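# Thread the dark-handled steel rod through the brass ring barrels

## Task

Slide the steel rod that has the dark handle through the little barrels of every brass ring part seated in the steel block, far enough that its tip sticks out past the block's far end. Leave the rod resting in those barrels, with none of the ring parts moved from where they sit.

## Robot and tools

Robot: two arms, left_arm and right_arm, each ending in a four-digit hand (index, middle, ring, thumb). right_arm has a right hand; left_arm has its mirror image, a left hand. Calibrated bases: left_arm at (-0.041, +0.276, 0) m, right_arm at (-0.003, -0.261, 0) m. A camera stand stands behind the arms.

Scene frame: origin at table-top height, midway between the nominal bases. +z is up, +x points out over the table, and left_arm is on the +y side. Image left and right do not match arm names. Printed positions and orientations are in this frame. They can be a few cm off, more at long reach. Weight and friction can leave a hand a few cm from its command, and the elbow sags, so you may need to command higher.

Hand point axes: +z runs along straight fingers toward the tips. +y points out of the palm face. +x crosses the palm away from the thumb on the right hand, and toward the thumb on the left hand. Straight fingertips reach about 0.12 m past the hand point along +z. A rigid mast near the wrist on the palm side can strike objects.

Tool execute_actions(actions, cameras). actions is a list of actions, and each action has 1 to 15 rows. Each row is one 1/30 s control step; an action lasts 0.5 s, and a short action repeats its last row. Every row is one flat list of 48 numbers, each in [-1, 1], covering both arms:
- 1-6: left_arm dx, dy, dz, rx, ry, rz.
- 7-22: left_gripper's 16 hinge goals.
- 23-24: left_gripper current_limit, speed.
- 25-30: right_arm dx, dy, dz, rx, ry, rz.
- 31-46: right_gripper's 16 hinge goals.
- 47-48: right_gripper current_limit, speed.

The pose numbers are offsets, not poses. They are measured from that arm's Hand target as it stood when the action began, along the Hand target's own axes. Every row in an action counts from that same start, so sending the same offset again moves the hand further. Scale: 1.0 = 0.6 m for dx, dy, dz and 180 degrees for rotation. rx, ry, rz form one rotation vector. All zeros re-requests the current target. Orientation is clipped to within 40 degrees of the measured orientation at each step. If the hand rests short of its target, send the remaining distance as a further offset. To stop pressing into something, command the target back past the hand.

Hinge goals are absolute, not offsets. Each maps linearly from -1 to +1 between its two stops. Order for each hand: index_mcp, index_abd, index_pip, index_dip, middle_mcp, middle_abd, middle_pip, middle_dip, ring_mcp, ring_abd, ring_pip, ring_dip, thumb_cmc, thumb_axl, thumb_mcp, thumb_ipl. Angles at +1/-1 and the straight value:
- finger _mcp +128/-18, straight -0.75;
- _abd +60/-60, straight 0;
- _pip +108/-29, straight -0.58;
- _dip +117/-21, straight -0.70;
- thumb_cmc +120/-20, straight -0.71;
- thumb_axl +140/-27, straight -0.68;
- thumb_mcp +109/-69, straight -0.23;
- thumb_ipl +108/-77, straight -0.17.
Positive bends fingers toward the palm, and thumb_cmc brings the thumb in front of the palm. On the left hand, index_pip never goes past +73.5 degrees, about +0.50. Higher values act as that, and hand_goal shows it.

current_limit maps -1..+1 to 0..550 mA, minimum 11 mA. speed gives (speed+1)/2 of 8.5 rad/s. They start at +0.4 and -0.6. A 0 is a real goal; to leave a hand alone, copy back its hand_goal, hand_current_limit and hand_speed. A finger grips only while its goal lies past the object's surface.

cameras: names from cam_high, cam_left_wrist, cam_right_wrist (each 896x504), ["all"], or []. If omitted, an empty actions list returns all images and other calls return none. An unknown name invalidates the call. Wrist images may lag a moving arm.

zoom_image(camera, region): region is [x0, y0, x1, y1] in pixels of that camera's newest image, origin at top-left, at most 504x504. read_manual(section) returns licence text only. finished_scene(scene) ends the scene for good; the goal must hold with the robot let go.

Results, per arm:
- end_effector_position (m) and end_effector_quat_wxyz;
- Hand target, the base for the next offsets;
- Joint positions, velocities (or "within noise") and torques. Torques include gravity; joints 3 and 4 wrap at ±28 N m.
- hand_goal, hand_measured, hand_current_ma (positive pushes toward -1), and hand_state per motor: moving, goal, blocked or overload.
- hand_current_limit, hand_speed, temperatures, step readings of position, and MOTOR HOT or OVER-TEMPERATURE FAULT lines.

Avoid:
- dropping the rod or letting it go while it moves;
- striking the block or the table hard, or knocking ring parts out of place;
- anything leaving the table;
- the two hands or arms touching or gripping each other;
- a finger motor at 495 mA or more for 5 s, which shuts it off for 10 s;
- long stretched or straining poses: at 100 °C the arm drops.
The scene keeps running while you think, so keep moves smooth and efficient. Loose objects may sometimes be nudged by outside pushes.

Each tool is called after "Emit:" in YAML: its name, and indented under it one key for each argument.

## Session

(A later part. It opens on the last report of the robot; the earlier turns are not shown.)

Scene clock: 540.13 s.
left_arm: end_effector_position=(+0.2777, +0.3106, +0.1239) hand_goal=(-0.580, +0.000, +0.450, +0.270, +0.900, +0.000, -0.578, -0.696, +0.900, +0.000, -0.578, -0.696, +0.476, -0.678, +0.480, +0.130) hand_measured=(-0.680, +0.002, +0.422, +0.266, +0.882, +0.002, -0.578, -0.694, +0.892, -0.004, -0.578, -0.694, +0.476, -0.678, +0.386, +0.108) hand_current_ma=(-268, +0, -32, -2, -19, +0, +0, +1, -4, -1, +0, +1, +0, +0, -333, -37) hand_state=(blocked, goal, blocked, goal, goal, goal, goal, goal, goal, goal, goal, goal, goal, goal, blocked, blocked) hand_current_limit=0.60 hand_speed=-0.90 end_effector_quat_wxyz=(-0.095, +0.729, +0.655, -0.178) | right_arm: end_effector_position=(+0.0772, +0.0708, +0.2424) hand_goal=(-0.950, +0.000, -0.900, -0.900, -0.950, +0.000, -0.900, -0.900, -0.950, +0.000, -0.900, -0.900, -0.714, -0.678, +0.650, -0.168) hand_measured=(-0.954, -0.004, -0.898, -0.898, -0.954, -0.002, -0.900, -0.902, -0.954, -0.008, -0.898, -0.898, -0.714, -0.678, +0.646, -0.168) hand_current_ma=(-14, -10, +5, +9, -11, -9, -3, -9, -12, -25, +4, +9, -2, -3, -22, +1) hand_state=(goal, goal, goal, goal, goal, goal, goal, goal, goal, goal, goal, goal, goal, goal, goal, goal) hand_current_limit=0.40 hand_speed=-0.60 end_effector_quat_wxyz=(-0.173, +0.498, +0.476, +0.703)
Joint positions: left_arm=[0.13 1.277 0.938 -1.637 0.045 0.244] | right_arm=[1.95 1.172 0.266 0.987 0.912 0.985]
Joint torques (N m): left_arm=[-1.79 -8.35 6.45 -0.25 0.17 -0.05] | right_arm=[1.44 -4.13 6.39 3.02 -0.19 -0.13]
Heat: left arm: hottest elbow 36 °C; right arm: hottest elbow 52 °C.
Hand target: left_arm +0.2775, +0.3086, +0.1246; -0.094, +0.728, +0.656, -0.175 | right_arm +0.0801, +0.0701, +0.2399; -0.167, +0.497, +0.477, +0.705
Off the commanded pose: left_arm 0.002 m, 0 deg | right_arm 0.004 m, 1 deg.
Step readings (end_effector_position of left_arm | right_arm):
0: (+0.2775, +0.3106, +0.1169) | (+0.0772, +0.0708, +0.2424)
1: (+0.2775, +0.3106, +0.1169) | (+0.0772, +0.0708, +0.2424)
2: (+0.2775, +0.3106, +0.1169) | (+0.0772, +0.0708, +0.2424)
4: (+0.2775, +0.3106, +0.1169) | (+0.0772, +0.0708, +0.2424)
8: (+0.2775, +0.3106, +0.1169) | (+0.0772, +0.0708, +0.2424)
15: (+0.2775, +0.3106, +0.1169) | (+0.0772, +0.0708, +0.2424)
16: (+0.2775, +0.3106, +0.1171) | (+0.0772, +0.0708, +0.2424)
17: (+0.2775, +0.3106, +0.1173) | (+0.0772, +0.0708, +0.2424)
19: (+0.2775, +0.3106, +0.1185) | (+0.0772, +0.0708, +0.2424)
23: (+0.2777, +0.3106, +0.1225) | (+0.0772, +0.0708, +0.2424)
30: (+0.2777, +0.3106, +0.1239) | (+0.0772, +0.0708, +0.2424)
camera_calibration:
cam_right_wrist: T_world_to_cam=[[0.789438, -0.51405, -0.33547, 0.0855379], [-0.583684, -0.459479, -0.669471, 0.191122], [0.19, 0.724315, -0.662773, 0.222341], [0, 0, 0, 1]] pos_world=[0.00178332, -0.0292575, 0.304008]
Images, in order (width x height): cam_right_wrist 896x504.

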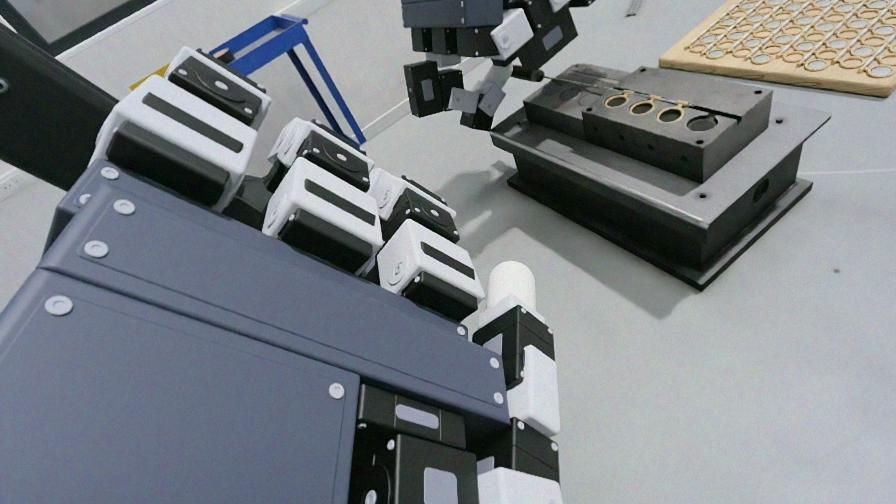

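Emit:
execute_actions:
  actions:
    - [[0,0,0,0,0,0,-0.68,0,0.42,0.26,0.9,0,-0.577,-0.696,0.9,0,-0.577,-0.696,0.477,-0.678,0.05,0.1,0.5,-0.85,0,0,0,0,0,0,-0.95,0,-0.9,-0.9,-0.95,0,-0.9,-0.9,-0.95,0,-0.9,-0.9,-0.714,-0.678,0.65,-0.168,0.4,-0.6]]
    - [[0.01898,-0.01165,0.00193,0,0,0,-0.68,0,0.42,0.26,0.9,0,-0.577,-0.696,0.9,0,-0.577,-0.696,0.477,-0.678,0.0,0.0,0.5,-0.85,0,0,0,0,0,0,-0.95,0,-0.9,-0.9,-0.95,0,-0.9,-0.9,-0.95,0,-0.9,-0.9,-0.714,-0.678,0.65,-0.168,0.4,-0.6]]
  cameras: ["cam_right_wrist"]

Emit:
zoom_image:
  camera: "cam_right_wrist"
  region: [440, 20, 580, 120]

Scene clock: 552.13 s.
left_arm: end_effector_position=(+0.2733, +0.3191, +0.1235) hand_goal=(-0.680, +0.000, +0.420, +0.260, +0.900, +0.000, -0.578, -0.696, +0.900, +0.000, -0.578, -0.696, +0.476, -0.678, +0.000, +0.000) hand_measured=(-0.680, +0.002, +0.414, +0.262, +0.882, +0.002, -0.578, -0.694, +0.892, -0.004, -0.578, -0.694, +0.476, -0.678, +0.008, +0.002) hand_current_ma=(+0, +0, -3, +1, -19, +0, +0, +1, -4, -1, +0, +1, +0, +0, +7, +1) hand_state=(goal, goal, goal, goal, goal, goal, goal, goal, goal, goal, goal, goal, goal, goal, goal, goal) hand_current_limit=0.50 hand_speed=-0.85 end_effector_quat_wxyz=(-0.097, +0.726, +0.657, -0.177) | right_arm: end_effector_position=(+0.0772, +0.0708, +0.2424) hand_goal=(-0.950, +0.000, -0.900, -0.900, -0.950, +0.000, -0.900, -0.900, -0.950, +0.000, -0.900, -0.900, -0.714, -0.678, +0.650, -0.168) hand_measured=(-0.954, -0.004, -0.898, -0.898, -0.954, -0.002, -0.900, -0.902, -0.954, -0.008, -0.898, -0.898, -0.714, -0.678, +0.646, -0.168) hand_current_ma=(-14, -10, +5, +9, -11, -9, -3, -9, -12, -25, +4, +9, -2, -3, -22, +1) hand_state=(goal, goal, goal, goal, goal, goal, goal, goal, goal, goal, goal, goal, goal, goal, goal, goal) hand_current_limit=0.40 hand_speed=-0.60 end_effector_quat_wxyz=(-0.173, +0.498, +0.476, +0.703)
Joint positions: left_arm=[0.155 1.268 0.93 -1.637 0.032 0.259] | right_arm=[1.95 1.172 0.266 0.987 0.912 0.985]
Joint torques (N m): left_arm=[-0.44 -8.47 6.22 -0.2 0.01 0.21] | right_arm=[1.9 -3.6 6.26 2.95 -0.17 -0.24]
Motor temperatures (°C): left_arm=[29 33 36 24 28 25] | right_arm=[30 25 50 26 23 27]
Heat: left arm: hottest elbow 36 °C; right arm: hottest elbow 50 °C.
Hand target: left_arm +0.2715, +0.3206, +0.1246; -0.094, +0.728, +0.656, -0.175 | right_arm +0.0801, +0.0701, +0.2399; -0.167, +0.497, +0.477, +0.705
Off the commanded pose: left_arm 0.003 m, 0 deg | right_arm 0.004 m, 1 deg.
Step readings (end_effector_position of left_arm | right_arm):
0: (+0.2777, +0.3106, +0.1239) | (+0.0772, +0.0708, +0.2424)
1: (+0.2777, +0.3106, +0.1239) | (+0.0772, +0.0708, +0.2424)
2: (+0.2777, +0.3106, +0.1239) | (+0.0772, +0.0708, +0.2424)
4: (+0.2777, +0.3106, +0.1239) | (+0.0772, +0.0708, +0.2424)
8: (+0.2777, +0.3106, +0.1239) | (+0.0772, +0.0708, +0.2424)
15: (+0.2777, +0.3106, +0.1239) | (+0.0772, +0.0708, +0.2424)
16: (+0.2777, +0.3106, +0.1239) | (+0.0772, +0.0708, +0.2424)
17: (+0.2777, +0.3108, +0.1240) | (+0.0772, +0.0708, +0.2424)
19: (+0.2766, +0.3124, +0.1236) | (+0.0772, +0.0708, +0.2424)
23: (+0.2738, +0.3174, +0.1231) | (+0.0772, +0.0708, +0.2424)
30: (+0.2733, +0.3192, +0.1235) | (+0.0772, +0.0708, +0.2424)
camera_calibration:
cam_right_wrist: T_world_to_cam=[[0.789438, -0.51405, -0.33547, 0.0855379], [-0.583684, -0.459479, -0.669471, 0.191122], [0.19, 0.724315, -0.662773, 0.222341], [0, 0, 0, 1]] pos_world=[0.00178332, -0.0292575, 0.304008]
Images, in order (width x height): cam_right_wrist 896x504.

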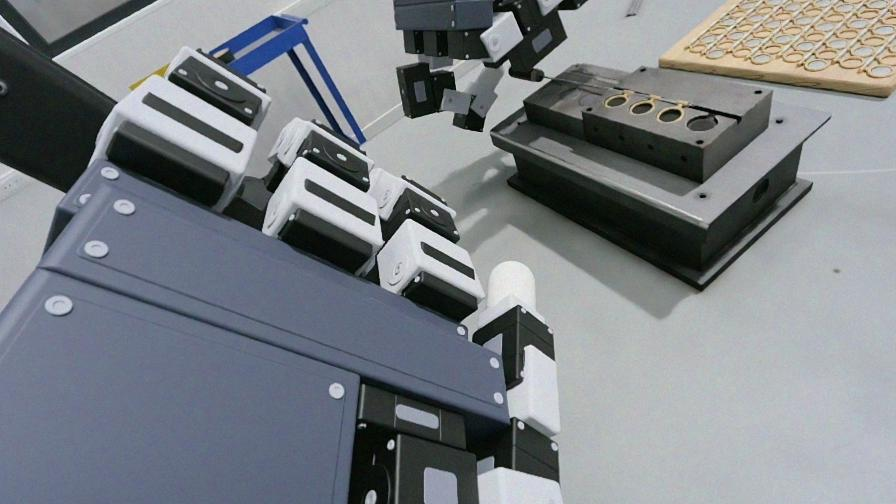

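Scaled by 3.600 from the camera's 896x504 image, which has a finer 1280x720 frame.

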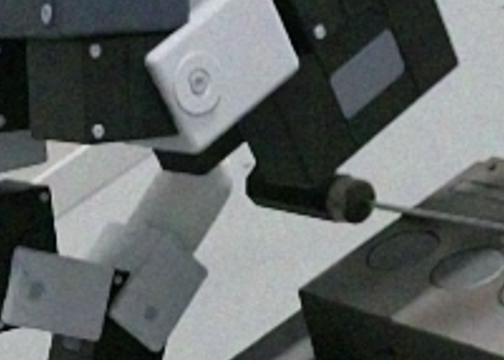

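Emit:
execute_actions:
  actions: []
  cameras: ["all"]

Scene clock: 553.90 s.
left_arm: end_effector_position=(+0.2733, +0.3191, +0.1235) hand_goal=(-0.680, +0.000, +0.420, +0.260, +0.900, +0.000, -0.578, -0.696, +0.900, +0.000, -0.578, -0.696, +0.476, -0.678, +0.000, +0.000) hand_measured=(-0.680, +0.002, +0.414, +0.262, +0.882, +0.002, -0.578, -0.694, +0.892, -0.004, -0.578, -0.694, +0.476, -0.678, +0.008, +0.002) hand_current_ma=(+0, +0, -3, +1, -19, +0, +0, +1, -4, -1, +0, +1, +0, +0, +7, +1) hand_state=(goal, goal, goal, goal, goal, goal, goal, goal, goal, goal, goal, goal, goal, goal, goal, goal) hand_current_limit=0.50 hand_speed=-0.85 end_effector_quat_wxyz=(-0.097, +0.726, +0.657, -0.177) | right_arm: end_effector_position=(+0.0772, +0.0708, +0.2424) hand_goal=(-0.950, +0.000, -0.900, -0.900, -0.950, +0.000, -0.900, -0.900, -0.950, +0.000, -0.900, -0.900, -0.714, -0.678, +0.650, -0.168) hand_measured=(-0.954, -0.004, -0.898, -0.898, -0.954, -0.002, -0.900, -0.902, -0.954, -0.008, -0.898, -0.898, -0.714, -0.678, +0.646, -0.168) hand_current_ma=(-14, -10, +5, +9, -11, -9, -3, -9, -12, -25, +4, +9, -2, -3, -22, +1) hand_state=(goal, goal, goal, goal, goal, goal, goal, goal, goal, goal, goal, goal, goal, goal, goal, goal) hand_current_limit=0.40 hand_speed=-0.60 end_effector_quat_wxyz=(-0.173, +0.498, +0.476, +0.703)
Joint positions: left_arm=[0.155 1.268 0.93 -1.637 0.032 0.26] | right_arm=[1.95 1.172 0.266 0.987 0.912 0.985]
Joint velocities: within noise
Joint torques (N m): left_arm=[-0.38 -8.7 6.13 -0.23 0 0.2] | right_arm=[2.02 -3.55 6.34 2.88 -0.17 -0.14]
Motor temperatures (°C): left_arm=[29 33 36 24 28 25] | right_arm=[30 25 50 26 23 27]
Heat: left arm: hottest elbow 36 °C; right arm: hottest elbow 50 °C.
Hand target: left_arm +0.2715, +0.3206, +0.1246; -0.094, +0.728, +0.656, -0.175 | right_arm +0.0801, +0.0701, +0.2399; -0.167, +0.497, +0.477, +0.705
Off the commanded pose: left_arm 0.003 m, 0 deg | right_arm 0.004 m, 1 deg.
camera_calibration:
cam_left_wrist: T_world_to_cam=[[-0.643791, -0.712165, 0.279918, 0.34276], [-0.211075, 0.516894, 0.829619, -0.261301], [-0.735513, 0.475018, -0.483092, 0.234009], [0, 0, 0, 1]] pos_world=[0.337628, 0.268009, 0.233884]
cam_right_wrist: T_world_to_cam=[[0.789438, -0.51405, -0.33547, 0.0855379], [-0.583684, -0.459479, -0.669471, 0.191122], [0.19, 0.724315, -0.662773, 0.222341], [0, 0, 0, 1]] pos_world=[0.00178332, -0.0292575, 0.304008]

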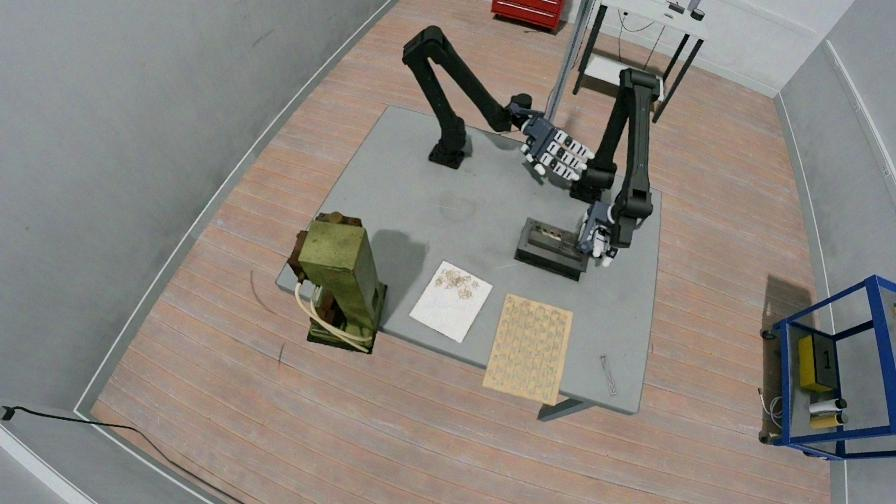

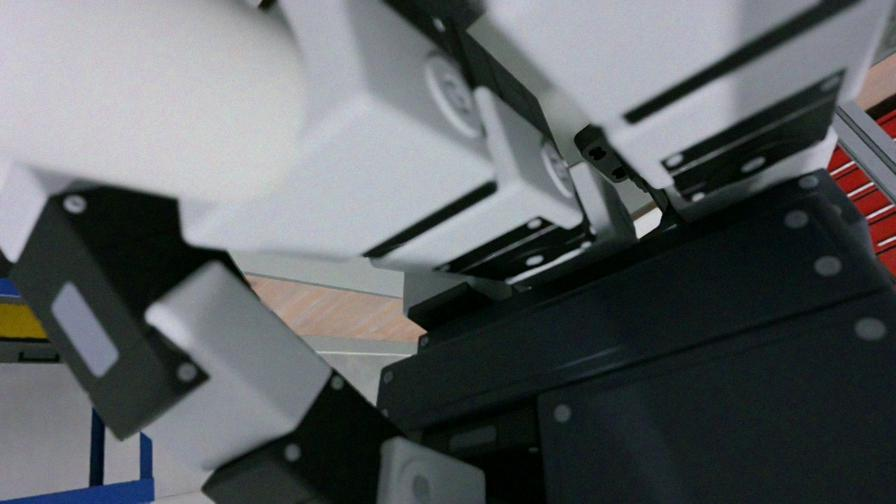

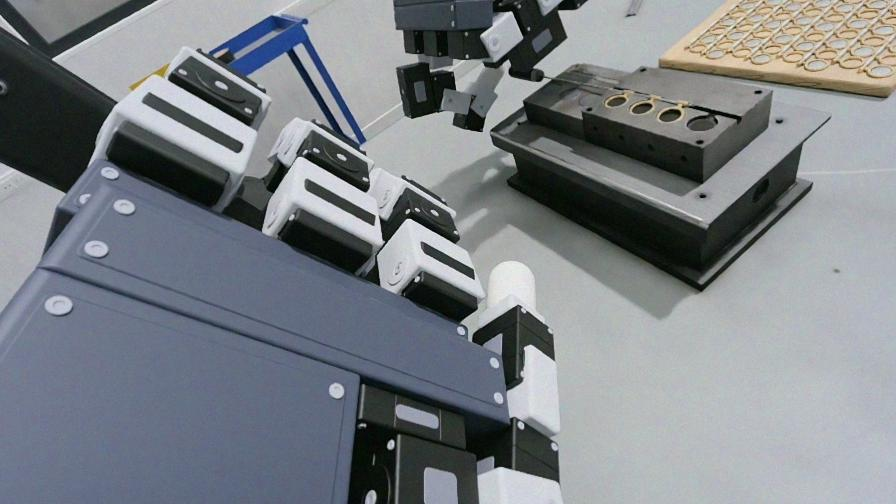

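Emit:
zoom_image:
  camera: "cam_right_wrist"
  region: [380, 0, 840, 260]

Emit:
zoom_image:
  camera: "cam_right_wrist"
  region: [440, 20, 580, 120]

Emit:
zoom_image:
  camera: "cam_high"
  region: [500, 180, 660, 290]

Scaled by 1.096 from the camera's 896x504 image, which has a finer 1280x720 frame.

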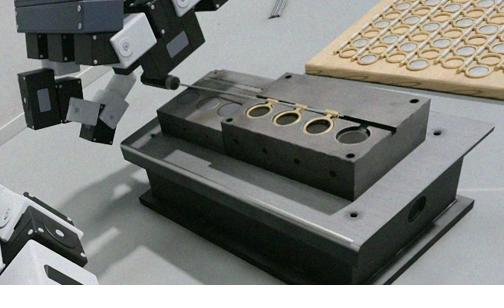

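Scaled by 3.600 from the camera's 896x504 image, which has a finer 1280x720 frame.

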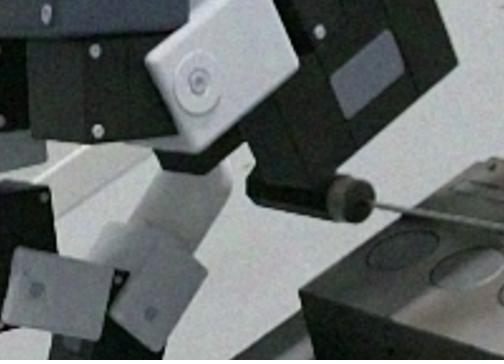

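Scaled by 3.150 from the camera's 896x504 image, which has a finer 1280x720 frame.

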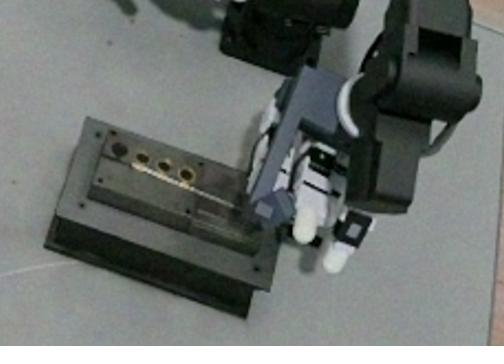

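Emit:
execute_actions:
  actions:
    - [[-0.00877,-0.02443,-0.06137,0,0,0,-0.68,0,0.42,0.26,0.9,0,-0.577,-0.696,0.9,0,-0.577,-0.696,0.477,-0.678,0,0,0.5,-0.85,0,0,0,0,0,0,-0.95,0,-0.9,-0.9,-0.95,0,-0.9,-0.9,-0.95,0,-0.9,-0.9,-0.714,-0.678,0.65,-0.168,0.4,-0.6]]
    - [[-0.00877,-0.02443,-0.06137,0,0,0,-0.68,0,0.42,0.26,0.9,0,-0.577,-0.696,0.9,0,-0.577,-0.696,0.477,-0.678,0,0,0.5,-0.85,0,0,0,0,0,0,-0.95,0,-0.9,-0.9,-0.95,0,-0.9,-0.9,-0.95,0,-0.9,-0.9,-0.714,-0.678,0.65,-0.168,0.4,-0.6]]
  cameras: ["cam_right_wrist"]

Scene clock: 560.70 s.
left_arm: end_effector_position=(+0.2620, +0.3173, +0.1901) hand_goal=(-0.680, +0.000, +0.420, +0.260, +0.900, +0.000, -0.578, -0.696, +0.900, +0.000, -0.578, -0.696, +0.476, -0.678, +0.000, +0.000) hand_measured=(-0.680, +0.002, +0.414, +0.262, +0.882, +0.002, -0.578, -0.694, +0.892, -0.004, -0.578, -0.694, +0.476, -0.678, +0.008, +0.002) hand_current_ma=(+0, +0, -3, +1, -18, +0, +0, +1, -5, -1, +0, +1, +0, +0, +6, +1) hand_state=(goal, goal, goal, goal, goal, goal, goal, goal, goal, goal, goal, goal, goal, goal, goal, goal) hand_current_limit=0.50 hand_speed=-0.85 end_effector_quat_wxyz=(-0.052, +0.737, +0.665, -0.109) | right_arm: end_effector_position=(+0.0772, +0.0708, +0.2424) hand_goal=(-0.950, +0.000, -0.900, -0.900, -0.950, +0.000, -0.900, -0.900, -0.950, +0.000, -0.900, -0.900, -0.714, -0.678, +0.650, -0.168) hand_measured=(-0.954, -0.004, -0.898, -0.898, -0.954, -0.002, -0.900, -0.902, -0.954, -0.008, -0.898, -0.898, -0.714, -0.678, +0.646, -0.168) hand_current_ma=(-14, -10, +5, +9, -11, -9, -3, -9, -12, -25, +4, +9, -2, -3, -22, +1) hand_state=(goal, goal, goal, goal, goal, goal, goal, goal, goal, goal, goal, goal, goal, goal, goal, goal) hand_current_limit=0.40 hand_speed=-0.60 end_effector_quat_wxyz=(-0.173, +0.498, +0.476, +0.703)
Joint positions: left_arm=[0.155 1.073 0.956 -1.696 0.032 0.26] | right_arm=[1.95 1.172 0.266 0.987 0.912 0.985]
Joint torques (N m): left_arm=[-0.38 -5.01 10 -0.32 0.03 0.11] | right_arm=[1.14 -3.78 6.19 2.84 -0.14 -0.15]
Heat: left arm: hottest elbow 37 °C; right arm: hottest elbow 49 °C.
Hand target: left_arm +0.2715, +0.3205, +0.2046; -0.094, +0.728, +0.656, -0.175 | right_arm +0.0801, +0.0701, +0.2399; -0.167, +0.497, +0.477, +0.705
Off the commanded pose: left_arm 0.018 m, 9 deg | right_arm 0.004 m, 1 deg.
joint sent to its limit (left arm) — joint 4 (wrist pitch), lower limit. The joint targets are off in orientation, not in position.
Step readings (end_effector_position of left_arm | right_arm):
0: (+0.2733, +0.3191, +0.1235) | (+0.0772, +0.0708, +0.2424)
1: (+0.2733, +0.3191, +0.1236) | (+0.0772, +0.0708, +0.2424)
2: (+0.2726, +0.3190, +0.1243) | (+0.0772, +0.0708, +0.2424)
4: (+0.2683, +0.3183, +0.1284) | (+0.0772, +0.0708, +0.2424)
8: (+0.2611, +0.3172, +0.1413) | (+0.0772, +0.0708, +0.2424)
15: (+0.2601, +0.3170, +0.1487) | (+0.0772, +0.0708, +0.2424)
16: (+0.2601, +0.3170, +0.1488) | (+0.0772, +0.0708, +0.2424)
17: (+0.2602, +0.3170, +0.1497) | (+0.0772, +0.0708, +0.2424)
19: (+0.2597, +0.3170, +0.1552) | (+0.0772, +0.0708, +0.2424)
23: (+0.2597, +0.3170, +0.1762) | (+0.0772, +0.0708, +0.2424)
30: (+0.2620, +0.3173, +0.1901) | (+0.0772, +0.0708, +0.2424)
camera_calibration:
cam_right_wrist: T_world_to_cam=[[0.789438, -0.51405, -0.33547, 0.0855379], [-0.583684, -0.459479, -0.669471, 0.191122], [0.19, 0.724315, -0.662773, 0.222341], [0, 0, 0, 1]] pos_world=[0.00178332, -0.0292575, 0.304008]
Images, in order (width x height): cam_right_wrist 896x504.

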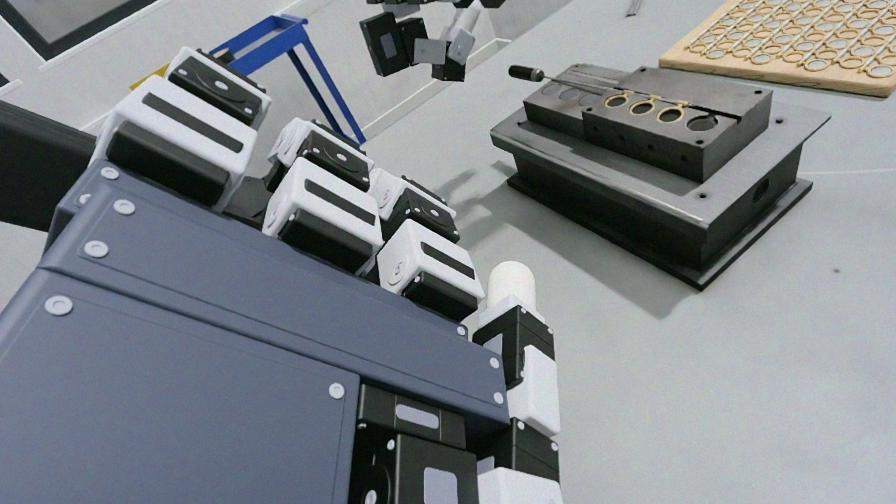

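Emit:
zoom_image:
  camera: "cam_right_wrist"
  region: [490, 50, 770, 190]

Scaled by 1.800 from the camera's 896x504 image, which has a finer 1280x720 frame.

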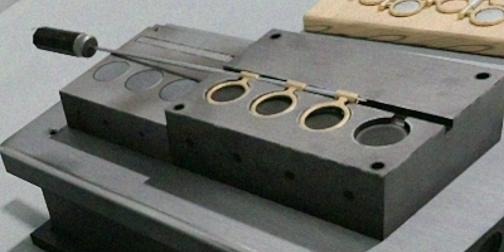

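Emit:
execute_actions:
  actions:
    - [[0.00809,0.00835,-0.05948,-0.0601,0.0215,0,-0.68,0,0.42,0.26,0.9,0,-0.577,-0.696,0.9,0,-0.577,-0.696,0.477,-0.678,0,0,0.5,-0.7,0,0,0,0,0,0,-0.95,0,-0.9,-0.9,-0.95,0,-0.9,-0.9,-0.95,0,-0.9,-0.9,-0.714,-0.678,0.65,-0.168,0.4,-0.6]]
    - [[0.011,0.0203,-0.064,-0.0596,0.02135,0,-0.68,0,0.42,0.26,0.9,0,-0.577,-0.696,0.9,0,-0.577,-0.696,0.477,-0.678,0,0,0.5,-0.7,0,0,0,0,0,0,-0.95,0,-0.9,-0.9,-0.95,0,-0.9,-0.9,-0.95,0,-0.9,-0.9,-0.714,-0.678,0.65,-0.168,0.4,-0.6]]
    - [[0,0,0,0,0,0,-0.68,0,0.42,0.26,0.9,0,-0.577,-0.696,0.9,0,-0.577,-0.696,0.477,-0.678,0,0,0.5,-0.7,0,0,0,0,0,0,-0.95,0,-0.9,-0.9,-0.95,0,-0.9,-0.9,-0.95,0,-0.9,-0.9,-0.714,-0.678,0.65,-0.168,0.4,-0.6]]
  cameras: ["cam_right_wrist"]

Scene clock: 568.13 s.
left_arm: end_effector_position=(+0.2978, +0.3304, +0.2522) hand_goal=(-0.680, +0.000, +0.420, +0.260, +0.900, +0.000, -0.578, -0.696, +0.900, +0.000, -0.578, -0.696, +0.476, -0.678, +0.000, +0.000) hand_measured=(-0.680, +0.002, +0.414, +0.262, +0.882, +0.002, -0.578, -0.694, +0.892, -0.002, -0.578, -0.694, +0.476, -0.678, +0.008, +0.002) hand_current_ma=(+0, +0, -3, +1, -18, +0, +0, +1, -5, -1, +0, +1, +0, +0, +6, +1) hand_state=(goal, goal, goal, goal, goal, goal, goal, goal, goal, goal, goal, goal, goal, goal, goal, goal) hand_current_limit=0.50 hand_speed=-0.70 end_effector_quat_wxyz=(-0.012, +0.742, +0.670, -0.019) | right_arm: end_effector_position=(+0.0772, +0.0708, +0.2424) hand_goal=(-0.950, +0.000, -0.900, -0.900, -0.950, +0.000, -0.900, -0.900, -0.950, +0.000, -0.900, -0.900, -0.714, -0.678, +0.650, -0.168) hand_measured=(-0.954, -0.004, -0.898, -0.898, -0.954, -0.002, -0.900, -0.902, -0.954, -0.008, -0.898, -0.898, -0.714, -0.678, +0.646, -0.168) hand_current_ma=(-14, -10, +5, +9, -11, -9, -3, -9, -12, -25, +4, +9, -2, -3, -22, +1) hand_state=(goal, goal, goal, goal, goal, goal, goal, goal, goal, goal, goal, goal, goal, goal, goal, goal) hand_current_limit=0.40 hand_speed=-0.60 end_effector_quat_wxyz=(-0.173, +0.498, +0.476, +0.703)
Joint positions: left_arm=[0.162 1.03 1.065 -1.651 0.001 0.262] | right_arm=[1.95 1.172 0.266 0.987 0.912 0.985]
Joint torques (N m): left_arm=[-0.21 -4.72 10.5 0.68 -0.05 0.22] | right_arm=[1.85 -3.43 6.3 2.92 -0.15 -0.23]
Heat: left arm: hottest elbow 39 °C; right arm: hottest elbow 48 °C.
Hand target: left_arm +0.3100, +0.3350, +0.2700; +0.000, +0.743, +0.669, +0.000 | right_arm +0.0801, +0.0701, +0.2399; -0.167, +0.497, +0.477, +0.705
Off the commanded pose: left_arm 0.022 m, 3 deg | right_arm 0.004 m, 1 deg.
Step readings (end_effector_position of left_arm | right_arm):
0: (+0.2620, +0.3173, +0.1901) | (+0.0772, +0.0708, +0.2424)
1: (+0.2621, +0.3174, +0.1903) | (+0.0772, +0.0708, +0.2424)
2: (+0.2626, +0.3180, +0.1910) | (+0.0772, +0.0708, +0.2424)
4: (+0.2656, +0.3197, +0.1959) | (+0.0772, +0.0708, +0.2424)
8: (+0.2761, +0.3225, +0.2113) | (+0.0772, +0.0708, +0.2424)
15: (+0.2800, +0.3238, +0.2174) | (+0.0772, +0.0708, +0.2424)
16: (+0.2801, +0.3239, +0.2175) | (+0.0772, +0.0708, +0.2424)
17: (+0.2805, +0.3245, +0.2181) | (+0.0772, +0.0708, +0.2424)
19: (+0.2839, +0.3264, +0.2224) | (+0.0772, +0.0708, +0.2424)
23: (+0.2924, +0.3290, +0.2405) | (+0.0772, +0.0708, +0.2424)
30: (+0.2975, +0.3305, +0.2521) | (+0.0772, +0.0708, +0.2424)
31: (+0.2976, +0.3305, +0.2522) | (+0.0772, +0.0708, +0.2424)
32: (+0.2976, +0.3304, +0.2522) | (+0.0772, +0.0708, +0.2424)
34: (+0.2977, +0.3305, +0.2522) | (+0.0772, +0.0708, +0.2424)
38: (+0.2978, +0.3304, +0.2522) | (+0.0772, +0.0708, +0.2424)
45: (+0.2978, +0.3304, +0.2522) | (+0.0772, +0.0708, +0.2424)
camera_calibration:
cam_right_wrist: T_world_to_cam=[[0.789438, -0.51405, -0.33547, 0.0855379], [-0.583684, -0.459479, -0.669471, 0.191122], [0.19, 0.724315, -0.662773, 0.222341], [0, 0, 0, 1]] pos_world=[0.00178332, -0.0292575, 0.304008]
Images, in order (width x height): cam_right_wrist 896x504.

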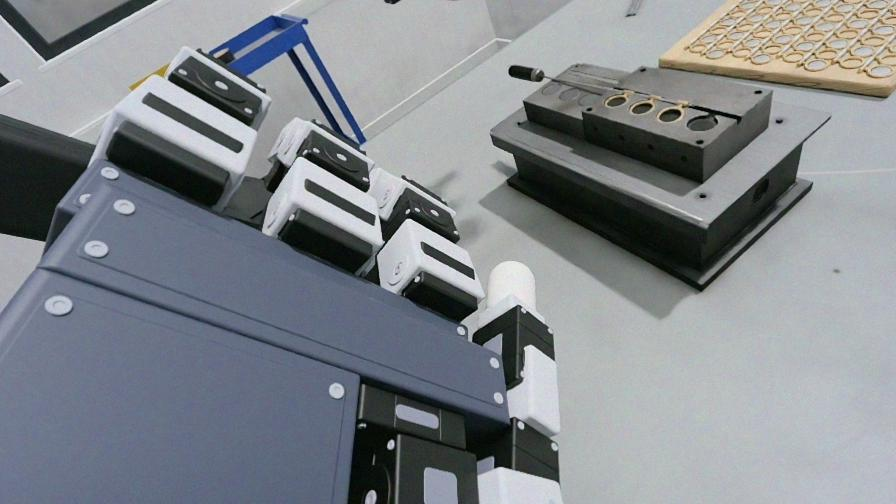

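Emit:
execute_actions:
  actions:
    - [[0.0645,0.0083,-0.0167,0,0,-0.1333,-0.75,0,-0.2,-0.3,0.9,0,-0.577,-0.696,0.9,0,-0.577,-0.696,0.477,-0.678,0,0,0.5,-0.7,0,0,0,0,0,0,-0.95,0,-0.9,-0.9,-0.95,0,-0.9,-0.9,-0.95,0,-0.9,-0.9,-0.714,-0.678,0.65,-0.168,0.4,-0.6]]
    - [[0.0523,0.0065,-0.01,0,0,-0.1333,-0.75,0,-0.577,-0.7,0.4,0,-0.577,-0.696,0.9,0,-0.577,-0.696,0.477,-0.678,0,0,0.5,-0.7,0,0,0,0,0,0,-0.95,0,-0.9,-0.9,-0.95,0,-0.9,-0.9,-0.95,0,-0.9,-0.9,-0.714,-0.678,0.65,-0.168,0.4,-0.6]]
  cameras: ["cam_right_wrist", "cam_high"]

Scene clock: 570.33 s.
left_arm: end_effector_position=(+0.3002, +0.4011, +0.2695) hand_goal=(-0.750, +0.000, -0.578, -0.700, +0.400, +0.000, -0.578, -0.696, +0.900, +0.000, -0.578, -0.696, +0.476, -0.678, +0.000, +0.000) hand_measured=(-0.748, +0.002, -0.574, -0.698, +0.394, +0.002, -0.578, -0.694, +0.892, -0.002, -0.578, -0.694, +0.476, -0.678, +0.008, +0.002) hand_current_ma=(+0, +0, +1, +1, -4, +0, +0, +1, -5, -1, +0, +1, +0, +0, +6, +1) hand_state=(goal, goal, goal, goal, goal, goal, goal, goal, goal, goal, goal, goal, goal, goal, goal, goal) hand_current_limit=0.50 hand_speed=-0.70 end_effector_quat_wxyz=(-0.014, +0.412, +0.911, -0.012) | right_arm: end_effector_position=(+0.0772, +0.0708, +0.2424) hand_goal=(-0.950, +0.000, -0.900, -0.900, -0.950, +0.000, -0.900, -0.900, -0.950, +0.000, -0.900, -0.900, -0.714, -0.678, +0.650, -0.168) hand_measured=(-0.954, -0.004, -0.898, -0.898, -0.954, -0.002, -0.900, -0.902, -0.954, -0.008, -0.898, -0.898, -0.714, -0.678, +0.646, -0.168) hand_current_ma=(-14, -10, +5, +9, -11, -9, -3, -9, -12, -25, +4, +9, -2, -3, -22, +1) hand_state=(goal, goal, goal, goal, goal, goal, goal, goal, goal, goal, goal, goal, goal, goal, goal, goal) hand_current_limit=0.40 hand_speed=-0.60 end_effector_quat_wxyz=(-0.173, +0.498, +0.476, +0.703)
Joint positions: left_arm=[0.18 1.138 1.181 -1.65 0.004 -0.543] | right_arm=[1.95 1.172 0.266 0.987 0.912 0.985]
Joint torques (N m): left_arm=[-1.38 -5.54 10.76 0.42 -0.26 -0.08] | right_arm=[1.67 -4.07 6.26 2.88 -0.19 -0.2]
Heat: left arm: hottest elbow 40 °C; right arm: hottest elbow 48 °C.
Hand target: left_arm +0.3130, +0.4040, +0.2859; +0.000, +0.406, +0.914, +0.000 | right_arm +0.0801, +0.0701, +0.2399; -0.167, +0.497, +0.477, +0.705
Off the commanded pose: left_arm 0.021 m, 2 deg | right_arm 0.004 m, 1 deg.
Step readings (end_effector_position of left_arm | right_arm):
0: (+0.2978, +0.3304, +0.2522) | (+0.0772, +0.0708, +0.2424)
1: (+0.2978, +0.3308, +0.2523) | (+0.0772, +0.0708, +0.2424)
2: (+0.2980, +0.3319, +0.2527) | (+0.0772, +0.0708, +0.2424)
4: (+0.2993, +0.3383, +0.2550) | (+0.0772, +0.0708, +0.2424)
8: (+0.3041, +0.3537, +0.2616) | (+0.0772, +0.0708, +0.2424)
15: (+0.3063, +0.3667, +0.2623) | (+0.0772, +0.0708, +0.2424)
16: (+0.3061, +0.3678, +0.2620) | (+0.0772, +0.0708, +0.2424)
17: (+0.3057, +0.3695, +0.2620) | (+0.0772, +0.0708, +0.2424)
19: (+0.3050, +0.3746, +0.2636) | (+0.0772, +0.0708, +0.2424)
23: (+0.3046, +0.3856, +0.2684) | (+0.0772, +0.0708, +0.2424)
30: (+0.3025, +0.3975, +0.2693) | (+0.0772, +0.0708, +0.2424)
camera_calibration:
cam_right_wrist: T_world_to_cam=[[0.789438, -0.51405, -0.33547, 0.0855379], [-0.583684, -0.459479, -0.669471, 0.191122], [0.19, 0.724315, -0.662773, 0.222341], [0, 0, 0, 1]] pos_world=[0.00178332, -0.0292575, 0.304008]
Images, in order (width x height): cam_high 896x504, cam_right_wrist 896x504.

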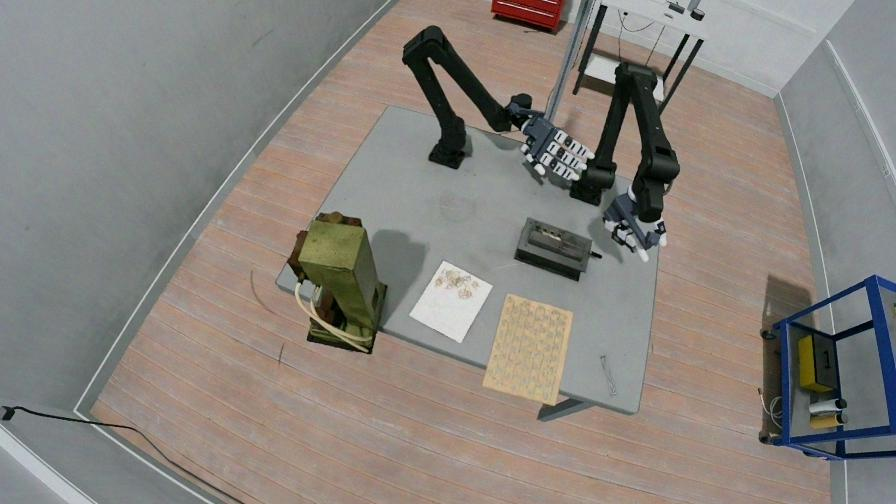

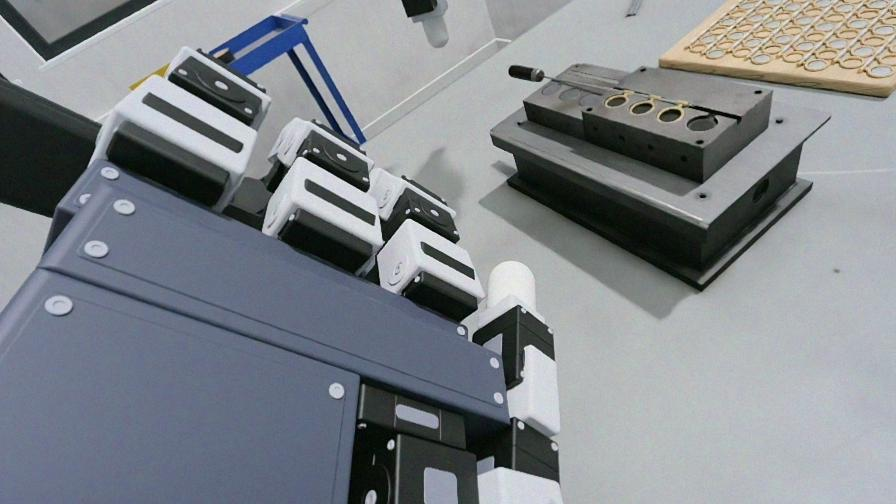

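Emit:
execute_actions:
  actions:
    - [[0.0334,0.0077,0,0,0,-0.1333,-0.75,0,-0.577,-0.7,-0.2,0,-0.577,-0.696,0.9,0,-0.577,-0.696,0.477,-0.678,0,0,0.5,-0.7,0,0,0,0,0,0,-0.95,0,-0.9,-0.9,-0.95,0,-0.9,-0.9,-0.95,0,-0.9,-0.9,-0.714,-0.678,0.65,-0.168,0.4,-0.6]]
    - [[0.0266,0.0064,0,0,0,-0.1333,-0.75,0,-0.577,-0.7,-0.75,0,-0.577,-0.696,0.9,0,-0.577,-0.696,0.477,-0.678,0,0,0.5,-0.7,0,0,0,0,0,0,-0.95,0,-0.9,-0.9,-0.95,0,-0.9,-0.9,-0.95,0,-0.9,-0.9,-0.714,-0.678,0.65,-0.168,0.4,-0.6]]
    - [[0,0,0,0,0,0,-0.75,0,-0.577,-0.7,-0.75,0,-0.577,-0.696,0.9,0,-0.577,-0.696,0.477,-0.678,0,0,0.5,-0.7,0,0,0,0,0,0,-0.95,0,-0.9,-0.9,-0.95,0,-0.9,-0.9,-0.95,0,-0.9,-0.9,-0.714,-0.678,0.65,-0.168,0.4,-0.6]]
  cameras: ["all"]

Scene clock: 572.90 s.
left_arm: end_effector_position=(+0.2788, +0.4266, +0.2736) hand_goal=(-0.750, +0.000, -0.578, -0.700, -0.750, +0.000, -0.578, -0.696, +0.900, +0.000, -0.578, -0.696, +0.476, -0.678, +0.000, +0.000) hand_measured=(-0.748, +0.002, -0.576, -0.698, -0.746, +0.002, -0.578, -0.694, +0.892, -0.002, -0.578, -0.694, +0.476, -0.678, +0.008, +0.002) hand_current_ma=(+0, +0, +1, +1, +2, +0, +0, +1, -5, +0, +0, +1, +0, +0, +6, +1) hand_state=(goal, goal, goal, goal, goal, goal, goal, goal, goal, goal, goal, goal, goal, goal, goal, goal) hand_current_limit=0.50 hand_speed=-0.70 end_effector_quat_wxyz=(-0.016, +0.010, +1.000, -0.004) | right_arm: end_effector_position=(+0.0772, +0.0708, +0.2424) hand_goal=(-0.950, +0.000, -0.900, -0.900, -0.950, +0.000, -0.900, -0.900, -0.950, +0.000, -0.900, -0.900, -0.714, -0.678, +0.650, -0.168) hand_measured=(-0.954, -0.004, -0.898, -0.898, -0.954, -0.002, -0.900, -0.902, -0.954, -0.008, -0.898, -0.898, -0.714, -0.678, +0.646, -0.168) hand_current_ma=(-14, -10, +5, +9, -11, -9, -3, -9, -12, -25, +4, +9, -2, -3, -22, +1) hand_state=(goal, goal, goal, goal, goal, goal, goal, goal, goal, goal, goal, goal, goal, goal, goal, goal) hand_current_limit=0.40 hand_speed=-0.60 end_effector_quat_wxyz=(-0.173, +0.498, +0.476, +0.703)
Joint positions: left_arm=[0.192 1.268 1.291 -1.627 0.002 -1.361] | right_arm=[1.95 1.172 0.266 0.987 0.912 0.985]
Joint torques (N m): left_arm=[-0.44 -7.65 10.77 0.25 -0.33 0.01] | right_arm=[1.55 -4.31 6.11 2.88 -0.16 -0.18]
Motor temperatures (°C): left_arm=[29 33 41 24 28 25] | right_arm=[30 24 48 26 23 27]
Heat: left arm: hottest elbow 41 °C; right arm: hottest elbow 48 °C.
Hand target: left_arm +0.2899, +0.4321, +0.2860; +0.000, +0.000, +1.000, +0.000 | right_arm +0.0801, +0.0701, +0.2399; -0.167, +0.497, +0.477, +0.705
Off the commanded pose: left_arm 0.017 m, 2 deg | right_arm 0.004 m, 1 deg.
Step readings (end_effector_position of left_arm | right_arm):
0: (+0.3002, +0.4011, +0.2695) | (+0.0772, +0.0708, +0.2424)
1: (+0.2999, +0.4014, +0.2695) | (+0.0772, +0.0708, +0.2424)
2: (+0.2989, +0.4021, +0.2697) | (+0.0772, +0.0708, +0.2424)
4: (+0.2973, +0.4045, +0.2707) | (+0.0772, +0.0708, +0.2424)
8: (+0.2975, +0.4110, +0.2715) | (+0.0772, +0.0708, +0.2424)
15: (+0.2928, +0.4173, +0.2692) | (+0.0772, +0.0708, +0.2424)
16: (+0.2920, +0.4177, +0.2696) | (+0.0772, +0.0708, +0.2424)
17: (+0.2906, +0.4179, +0.2699) | (+0.0772, +0.0708, +0.2424)
19: (+0.2887, +0.4183, +0.2714) | (+0.0772, +0.0708, +0.2424)
23: (+0.2880, +0.4225, +0.2736) | (+0.0772, +0.0708, +0.2424)
30: (+0.2817, +0.4264, +0.2713) | (+0.0772, +0.0708, +0.2424)
31: (+0.2812, +0.4265, +0.2715) | (+0.0772, +0.0708, +0.2424)
32: (+0.2807, +0.4265, +0.2716) | (+0.0772, +0.0708, +0.2424)
34: (+0.2801, +0.4266, +0.2724) | (+0.0772, +0.0708, +0.2424)
38: (+0.2795, +0.4266, +0.2734) | (+0.0772, +0.0708, +0.2424)
45: (+0.2789, +0.4266, +0.2736) | (+0.0772, +0.0708, +0.2424)
camera_calibration:
cam_left_wrist: T_world_to_cam=[[0.773433, -0.629421, -0.0750378, 0.0475375], [-0.375505, -0.550326, 0.745747, 0.0837645], [-0.510684, -0.548608, -0.661991, 0.682615], [0, 0, 0, 1]] pos_world=[0.343288, 0.450507, 0.392985]
cam_right_wrist: T_world_to_cam=[[0.789438, -0.51405, -0.33547, 0.0855379], [-0.583684, -0.459479, -0.669471, 0.191122], [0.19, 0.724315, -0.662773, 0.222341], [0, 0, 0, 1]] pos_world=[0.00178332, -0.0292575, 0.304008]

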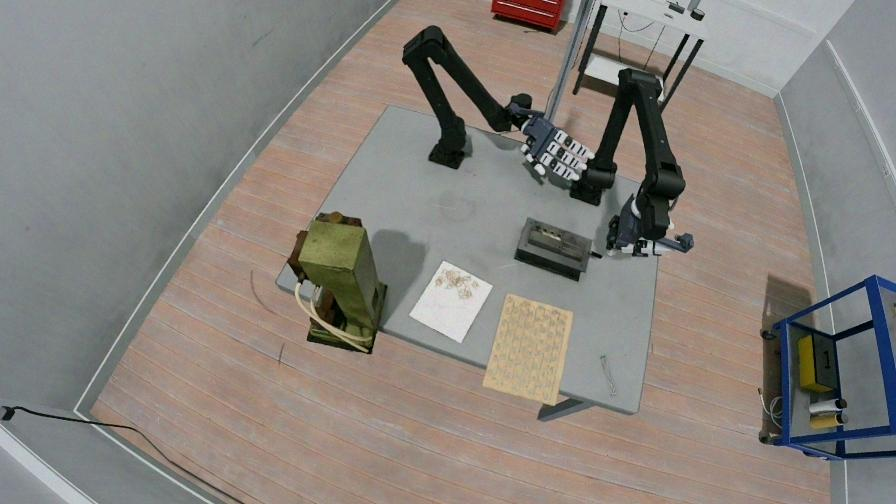

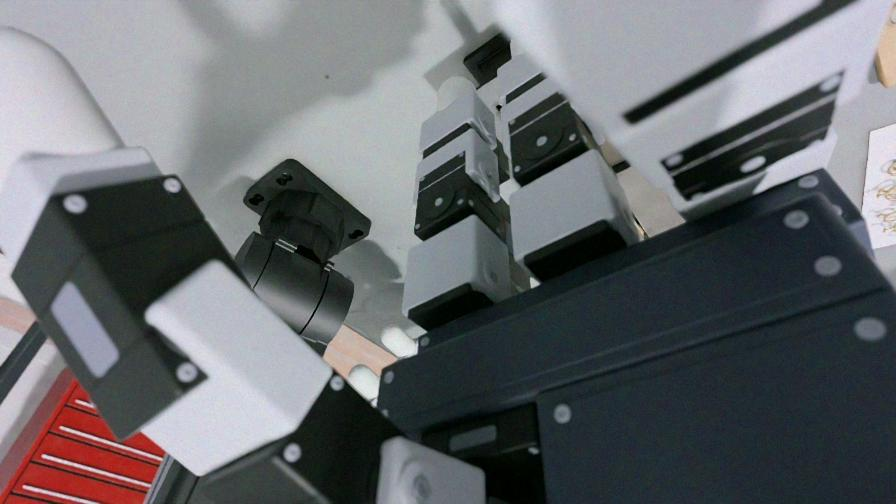

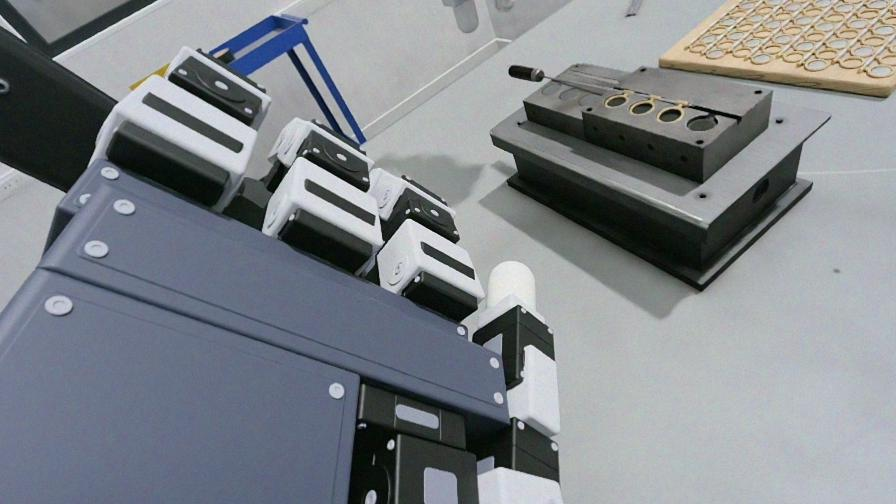

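Emit:
zoom_image:
  camera: "cam_left_wrist"
  region: [380, 0, 700, 180]

Emit:
zoom_image:
  camera: "cam_right_wrist"
  region: [430, 0, 610, 100]

Emit:
zoom_image:
  camera: "cam_high"
  region: [510, 180, 700, 290]

Scaled by 1.575 from the camera's 896x504 image, which has a finer 1280x720 frame.

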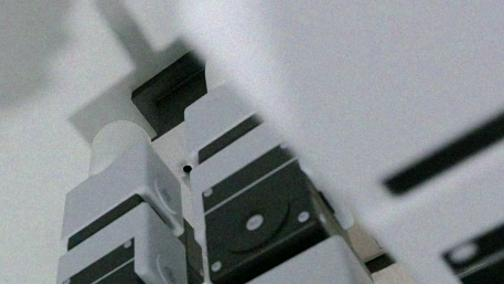

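Scaled by 2.800 from the camera's 896x504 image, which has a finer 1280x720 frame.

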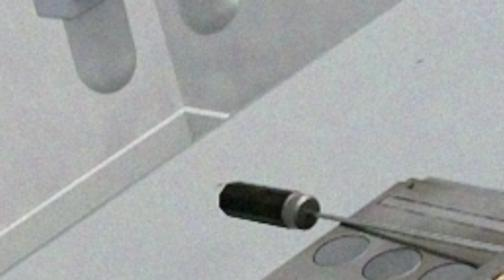

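Scaled by 2.653 from the camera's 896x504 image, which has a finer 1280x720 frame.

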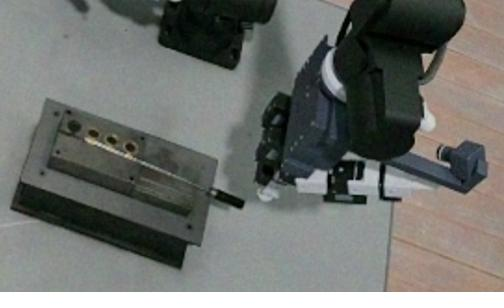

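Emit:
zoom_image:
  camera: "cam_high"
  region: [575, 225, 655, 275]

Scaled by 6.300 from the camera's 896x504 image, which has a finer 1280x720 frame.

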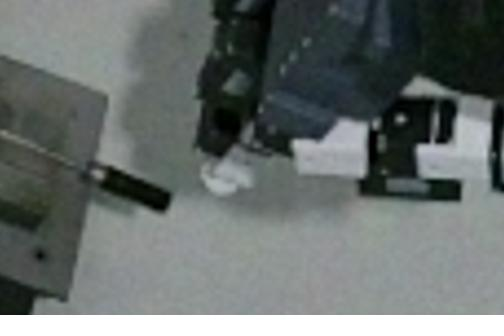

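Emit:
execute_actions:
  actions:
    - [[0.0117,-0.02,0.0783,0,0,0,-0.75,0,-0.577,-0.7,-0.75,0,-0.577,-0.696,0.9,0,-0.577,-0.696,-0.71,-0.678,-0.23,-0.17,0.5,-0.75,0,0,0,0,0,0,-0.95,0,-0.9,-0.9,-0.95,0,-0.9,-0.9,-0.95,0,-0.9,-0.9,-0.714,-0.678,0.65,-0.168,0.4,-0.6]]
    - [[0,0,0,0,0,0,-0.75,0,-0.577,-0.7,-0.75,0,-0.577,-0.696,0.9,0,-0.577,-0.696,-0.71,-0.678,-0.23,-0.17,0.5,-0.75,0,0,0,0,0,0,-0.95,0,-0.9,-0.9,-0.95,0,-0.9,-0.9,-0.95,0,-0.9,-0.9,-0.714,-0.678,0.65,-0.168,0.4,-0.6]]
  cameras: ["all"]

Scene clock: 580.30 s.
left_arm: end_effector_position=(+0.2814, +0.4226, +0.2385) hand_goal=(-0.750, +0.000, -0.578, -0.700, -0.750, +0.000, -0.578, -0.696, +0.900, +0.000, -0.578, -0.696, -0.710, -0.678, -0.230, -0.170) hand_measured=(-0.748, +0.002, -0.576, -0.698, -0.746, +0.002, -0.578, -0.694, +0.892, -0.002, -0.578, -0.694, -0.708, -0.678, -0.218, -0.166) hand_current_ma=(+0, +0, +1, +1, +1, +0, +0, +1, -5, +0, +0, +1, +1, +0, +11, +2) hand_state=(goal, goal, goal, goal, goal, goal, goal, goal, goal, goal, goal, goal, goal, goal, goal, goal) hand_current_limit=0.50 hand_speed=-0.75 end_effector_quat_wxyz=(-0.005, +0.000, +1.000, -0.002) | right_arm: end_effector_position=(+0.0772, +0.0708, +0.2424) hand_goal=(-0.950, +0.000, -0.900, -0.900, -0.950, +0.000, -0.900, -0.900, -0.950, +0.000, -0.900, -0.900, -0.714, -0.678, +0.650, -0.168) hand_measured=(-0.954, -0.004, -0.898, -0.898, -0.954, -0.002, -0.900, -0.902, -0.954, -0.008, -0.898, -0.898, -0.714, -0.678, +0.646, -0.168) hand_current_ma=(-14, -10, +5, +9, -11, -9, -3, -9, -12, -25, +4, +9, -2, -3, -22, +1) hand_state=(goal, goal, goal, goal, goal, goal, goal, goal, goal, goal, goal, goal, goal, goal, goal, goal) hand_current_limit=0.40 hand_speed=-0.60 end_effector_quat_wxyz=(-0.173, +0.498, +0.476, +0.703)
Joint positions: left_arm=[0.179 1.265 1.196 -1.513 0.002 -1.392] | right_arm=[1.95 1.172 0.266 0.987 0.912 0.985]
Joint torques (N m): left_arm=[-1.73 -9.23 7.32 0.58 -0.28 -0.04] | right_arm=[2.37 -3.72 6.5 3.07 -0.19 -0.19]
Heat: left arm: hottest elbow 40 °C; right arm: hottest elbow 47 °C.
Hand target: left_arm +0.2828, +0.4200, +0.2390; +0.000, +0.000, +1.000, +0.000 | right_arm +0.0801, +0.0701, +0.2399; -0.167, +0.497, +0.477, +0.705
Off the commanded pose: left_arm 0.003 m, 1 deg | right_arm 0.004 m, 1 deg.
Step readings (end_effector_position of left_arm | right_arm):
0: (+0.2788, +0.4266, +0.2736) | (+0.0772, +0.0708, +0.2424)
1: (+0.2790, +0.4266, +0.2736) | (+0.0772, +0.0708, +0.2424)
2: (+0.2803, +0.4269, +0.2730) | (+0.0772, +0.0708, +0.2424)
4: (+0.2848, +0.4273, +0.2672) | (+0.0772, +0.0708, +0.2424)
8: (+0.2818, +0.4249, +0.2465) | (+0.0772, +0.0708, +0.2424)
15: (+0.2810, +0.4226, +0.2385) | (+0.0772, +0.0708, +0.2424)
16: (+0.2812, +0.4226, +0.2385) | (+0.0772, +0.0708, +0.2424)
17: (+0.2814, +0.4227, +0.2385) | (+0.0772, +0.0708, +0.2424)
19: (+0.2815, +0.4227, +0.2385) | (+0.0772, +0.0708, +0.2424)
23: (+0.2815, +0.4227, +0.2385) | (+0.0772, +0.0708, +0.2424)
30: (+0.2815, +0.4227, +0.2385) | (+0.0772, +0.0708, +0.2424)
camera_calibration:
cam_left_wrist: T_world_to_cam=[[0.786784, -0.614218, -0.0608875, 0.0268433], [-0.3812, -0.561132, 0.734723, 0.117548], [-0.485446, -0.554858, -0.67563, 0.657202], [0, 0, 0, 1]] pos_world=[0.342726, 0.447101, 0.359294]
cam_right_wrist: T_world_to_cam=[[0.789438, -0.51405, -0.33547, 0.0855379], [-0.583684, -0.459479, -0.669471, 0.191122], [0.19, 0.724315, -0.662773, 0.222341], [0, 0, 0, 1]] pos_world=[0.00178332, -0.0292575, 0.304008]

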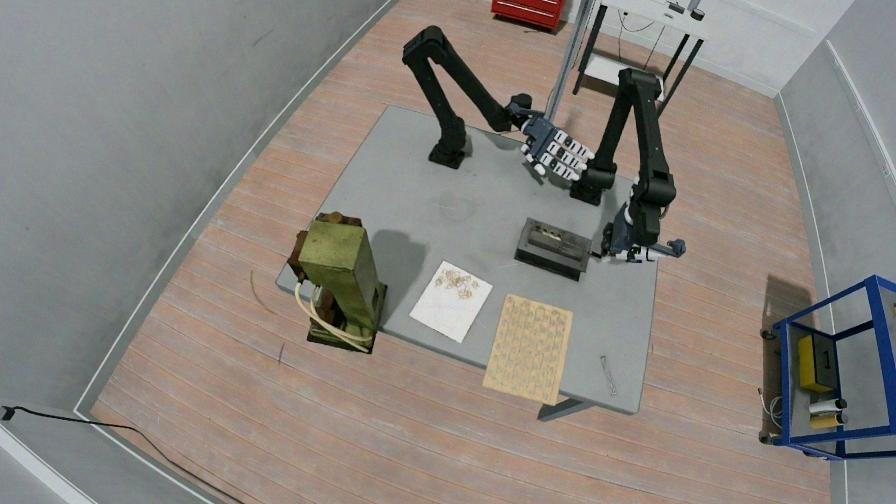

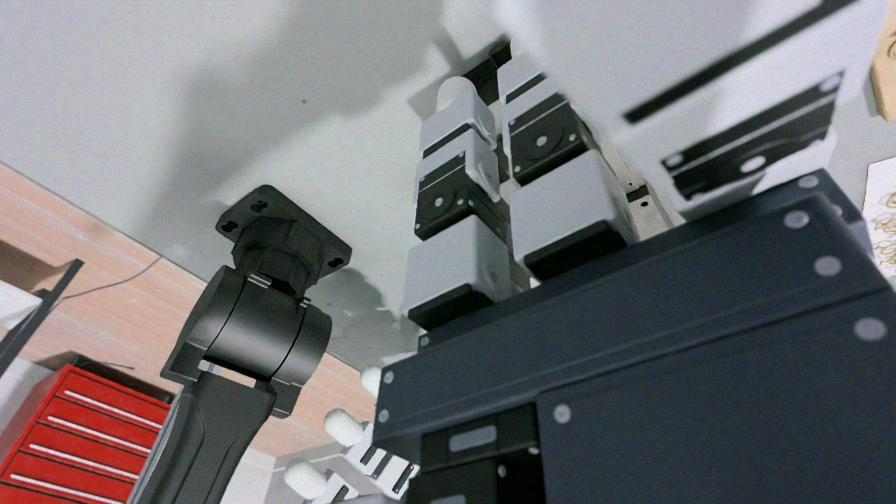

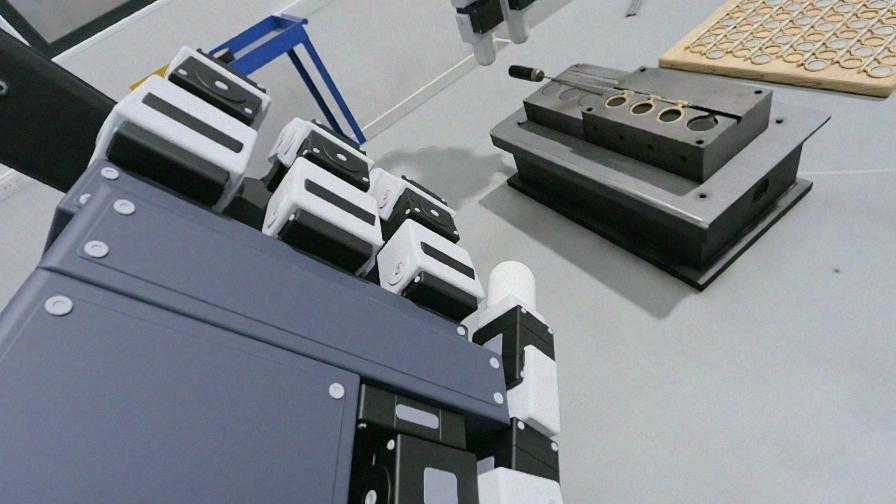

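Emit:
zoom_image:
  camera: "cam_right_wrist"
  region: [440, 10, 580, 110]

Emit:
zoom_image:
  camera: "cam_left_wrist"
  region: [380, 20, 560, 130]

Emit:
zoom_image:
  camera: "cam_high"
  region: [575, 225, 655, 275]

Scaled by 3.600 from the camera's 896x504 image, which has a finer 1280x720 frame.

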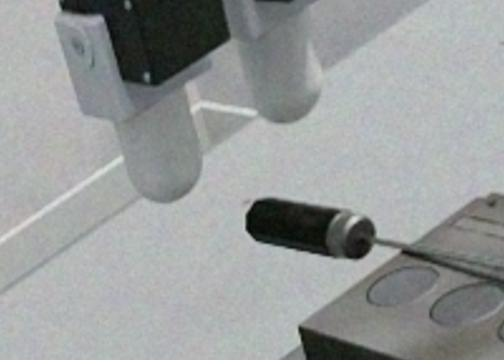

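Scaled by 2.800 from the camera's 896x504 image, which has a finer 1280x720 frame.

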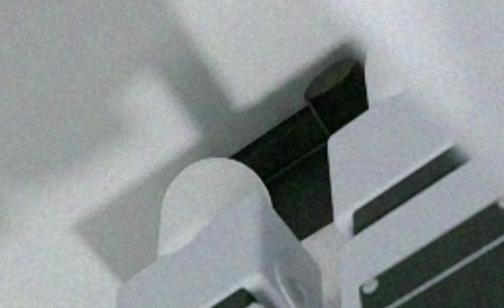

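Scaled by 6.300 from the camera's 896x504 image, which has a finer 1280x720 frame.

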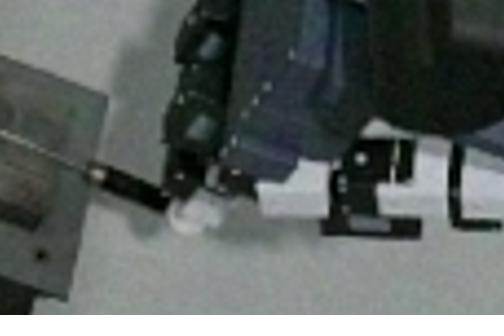

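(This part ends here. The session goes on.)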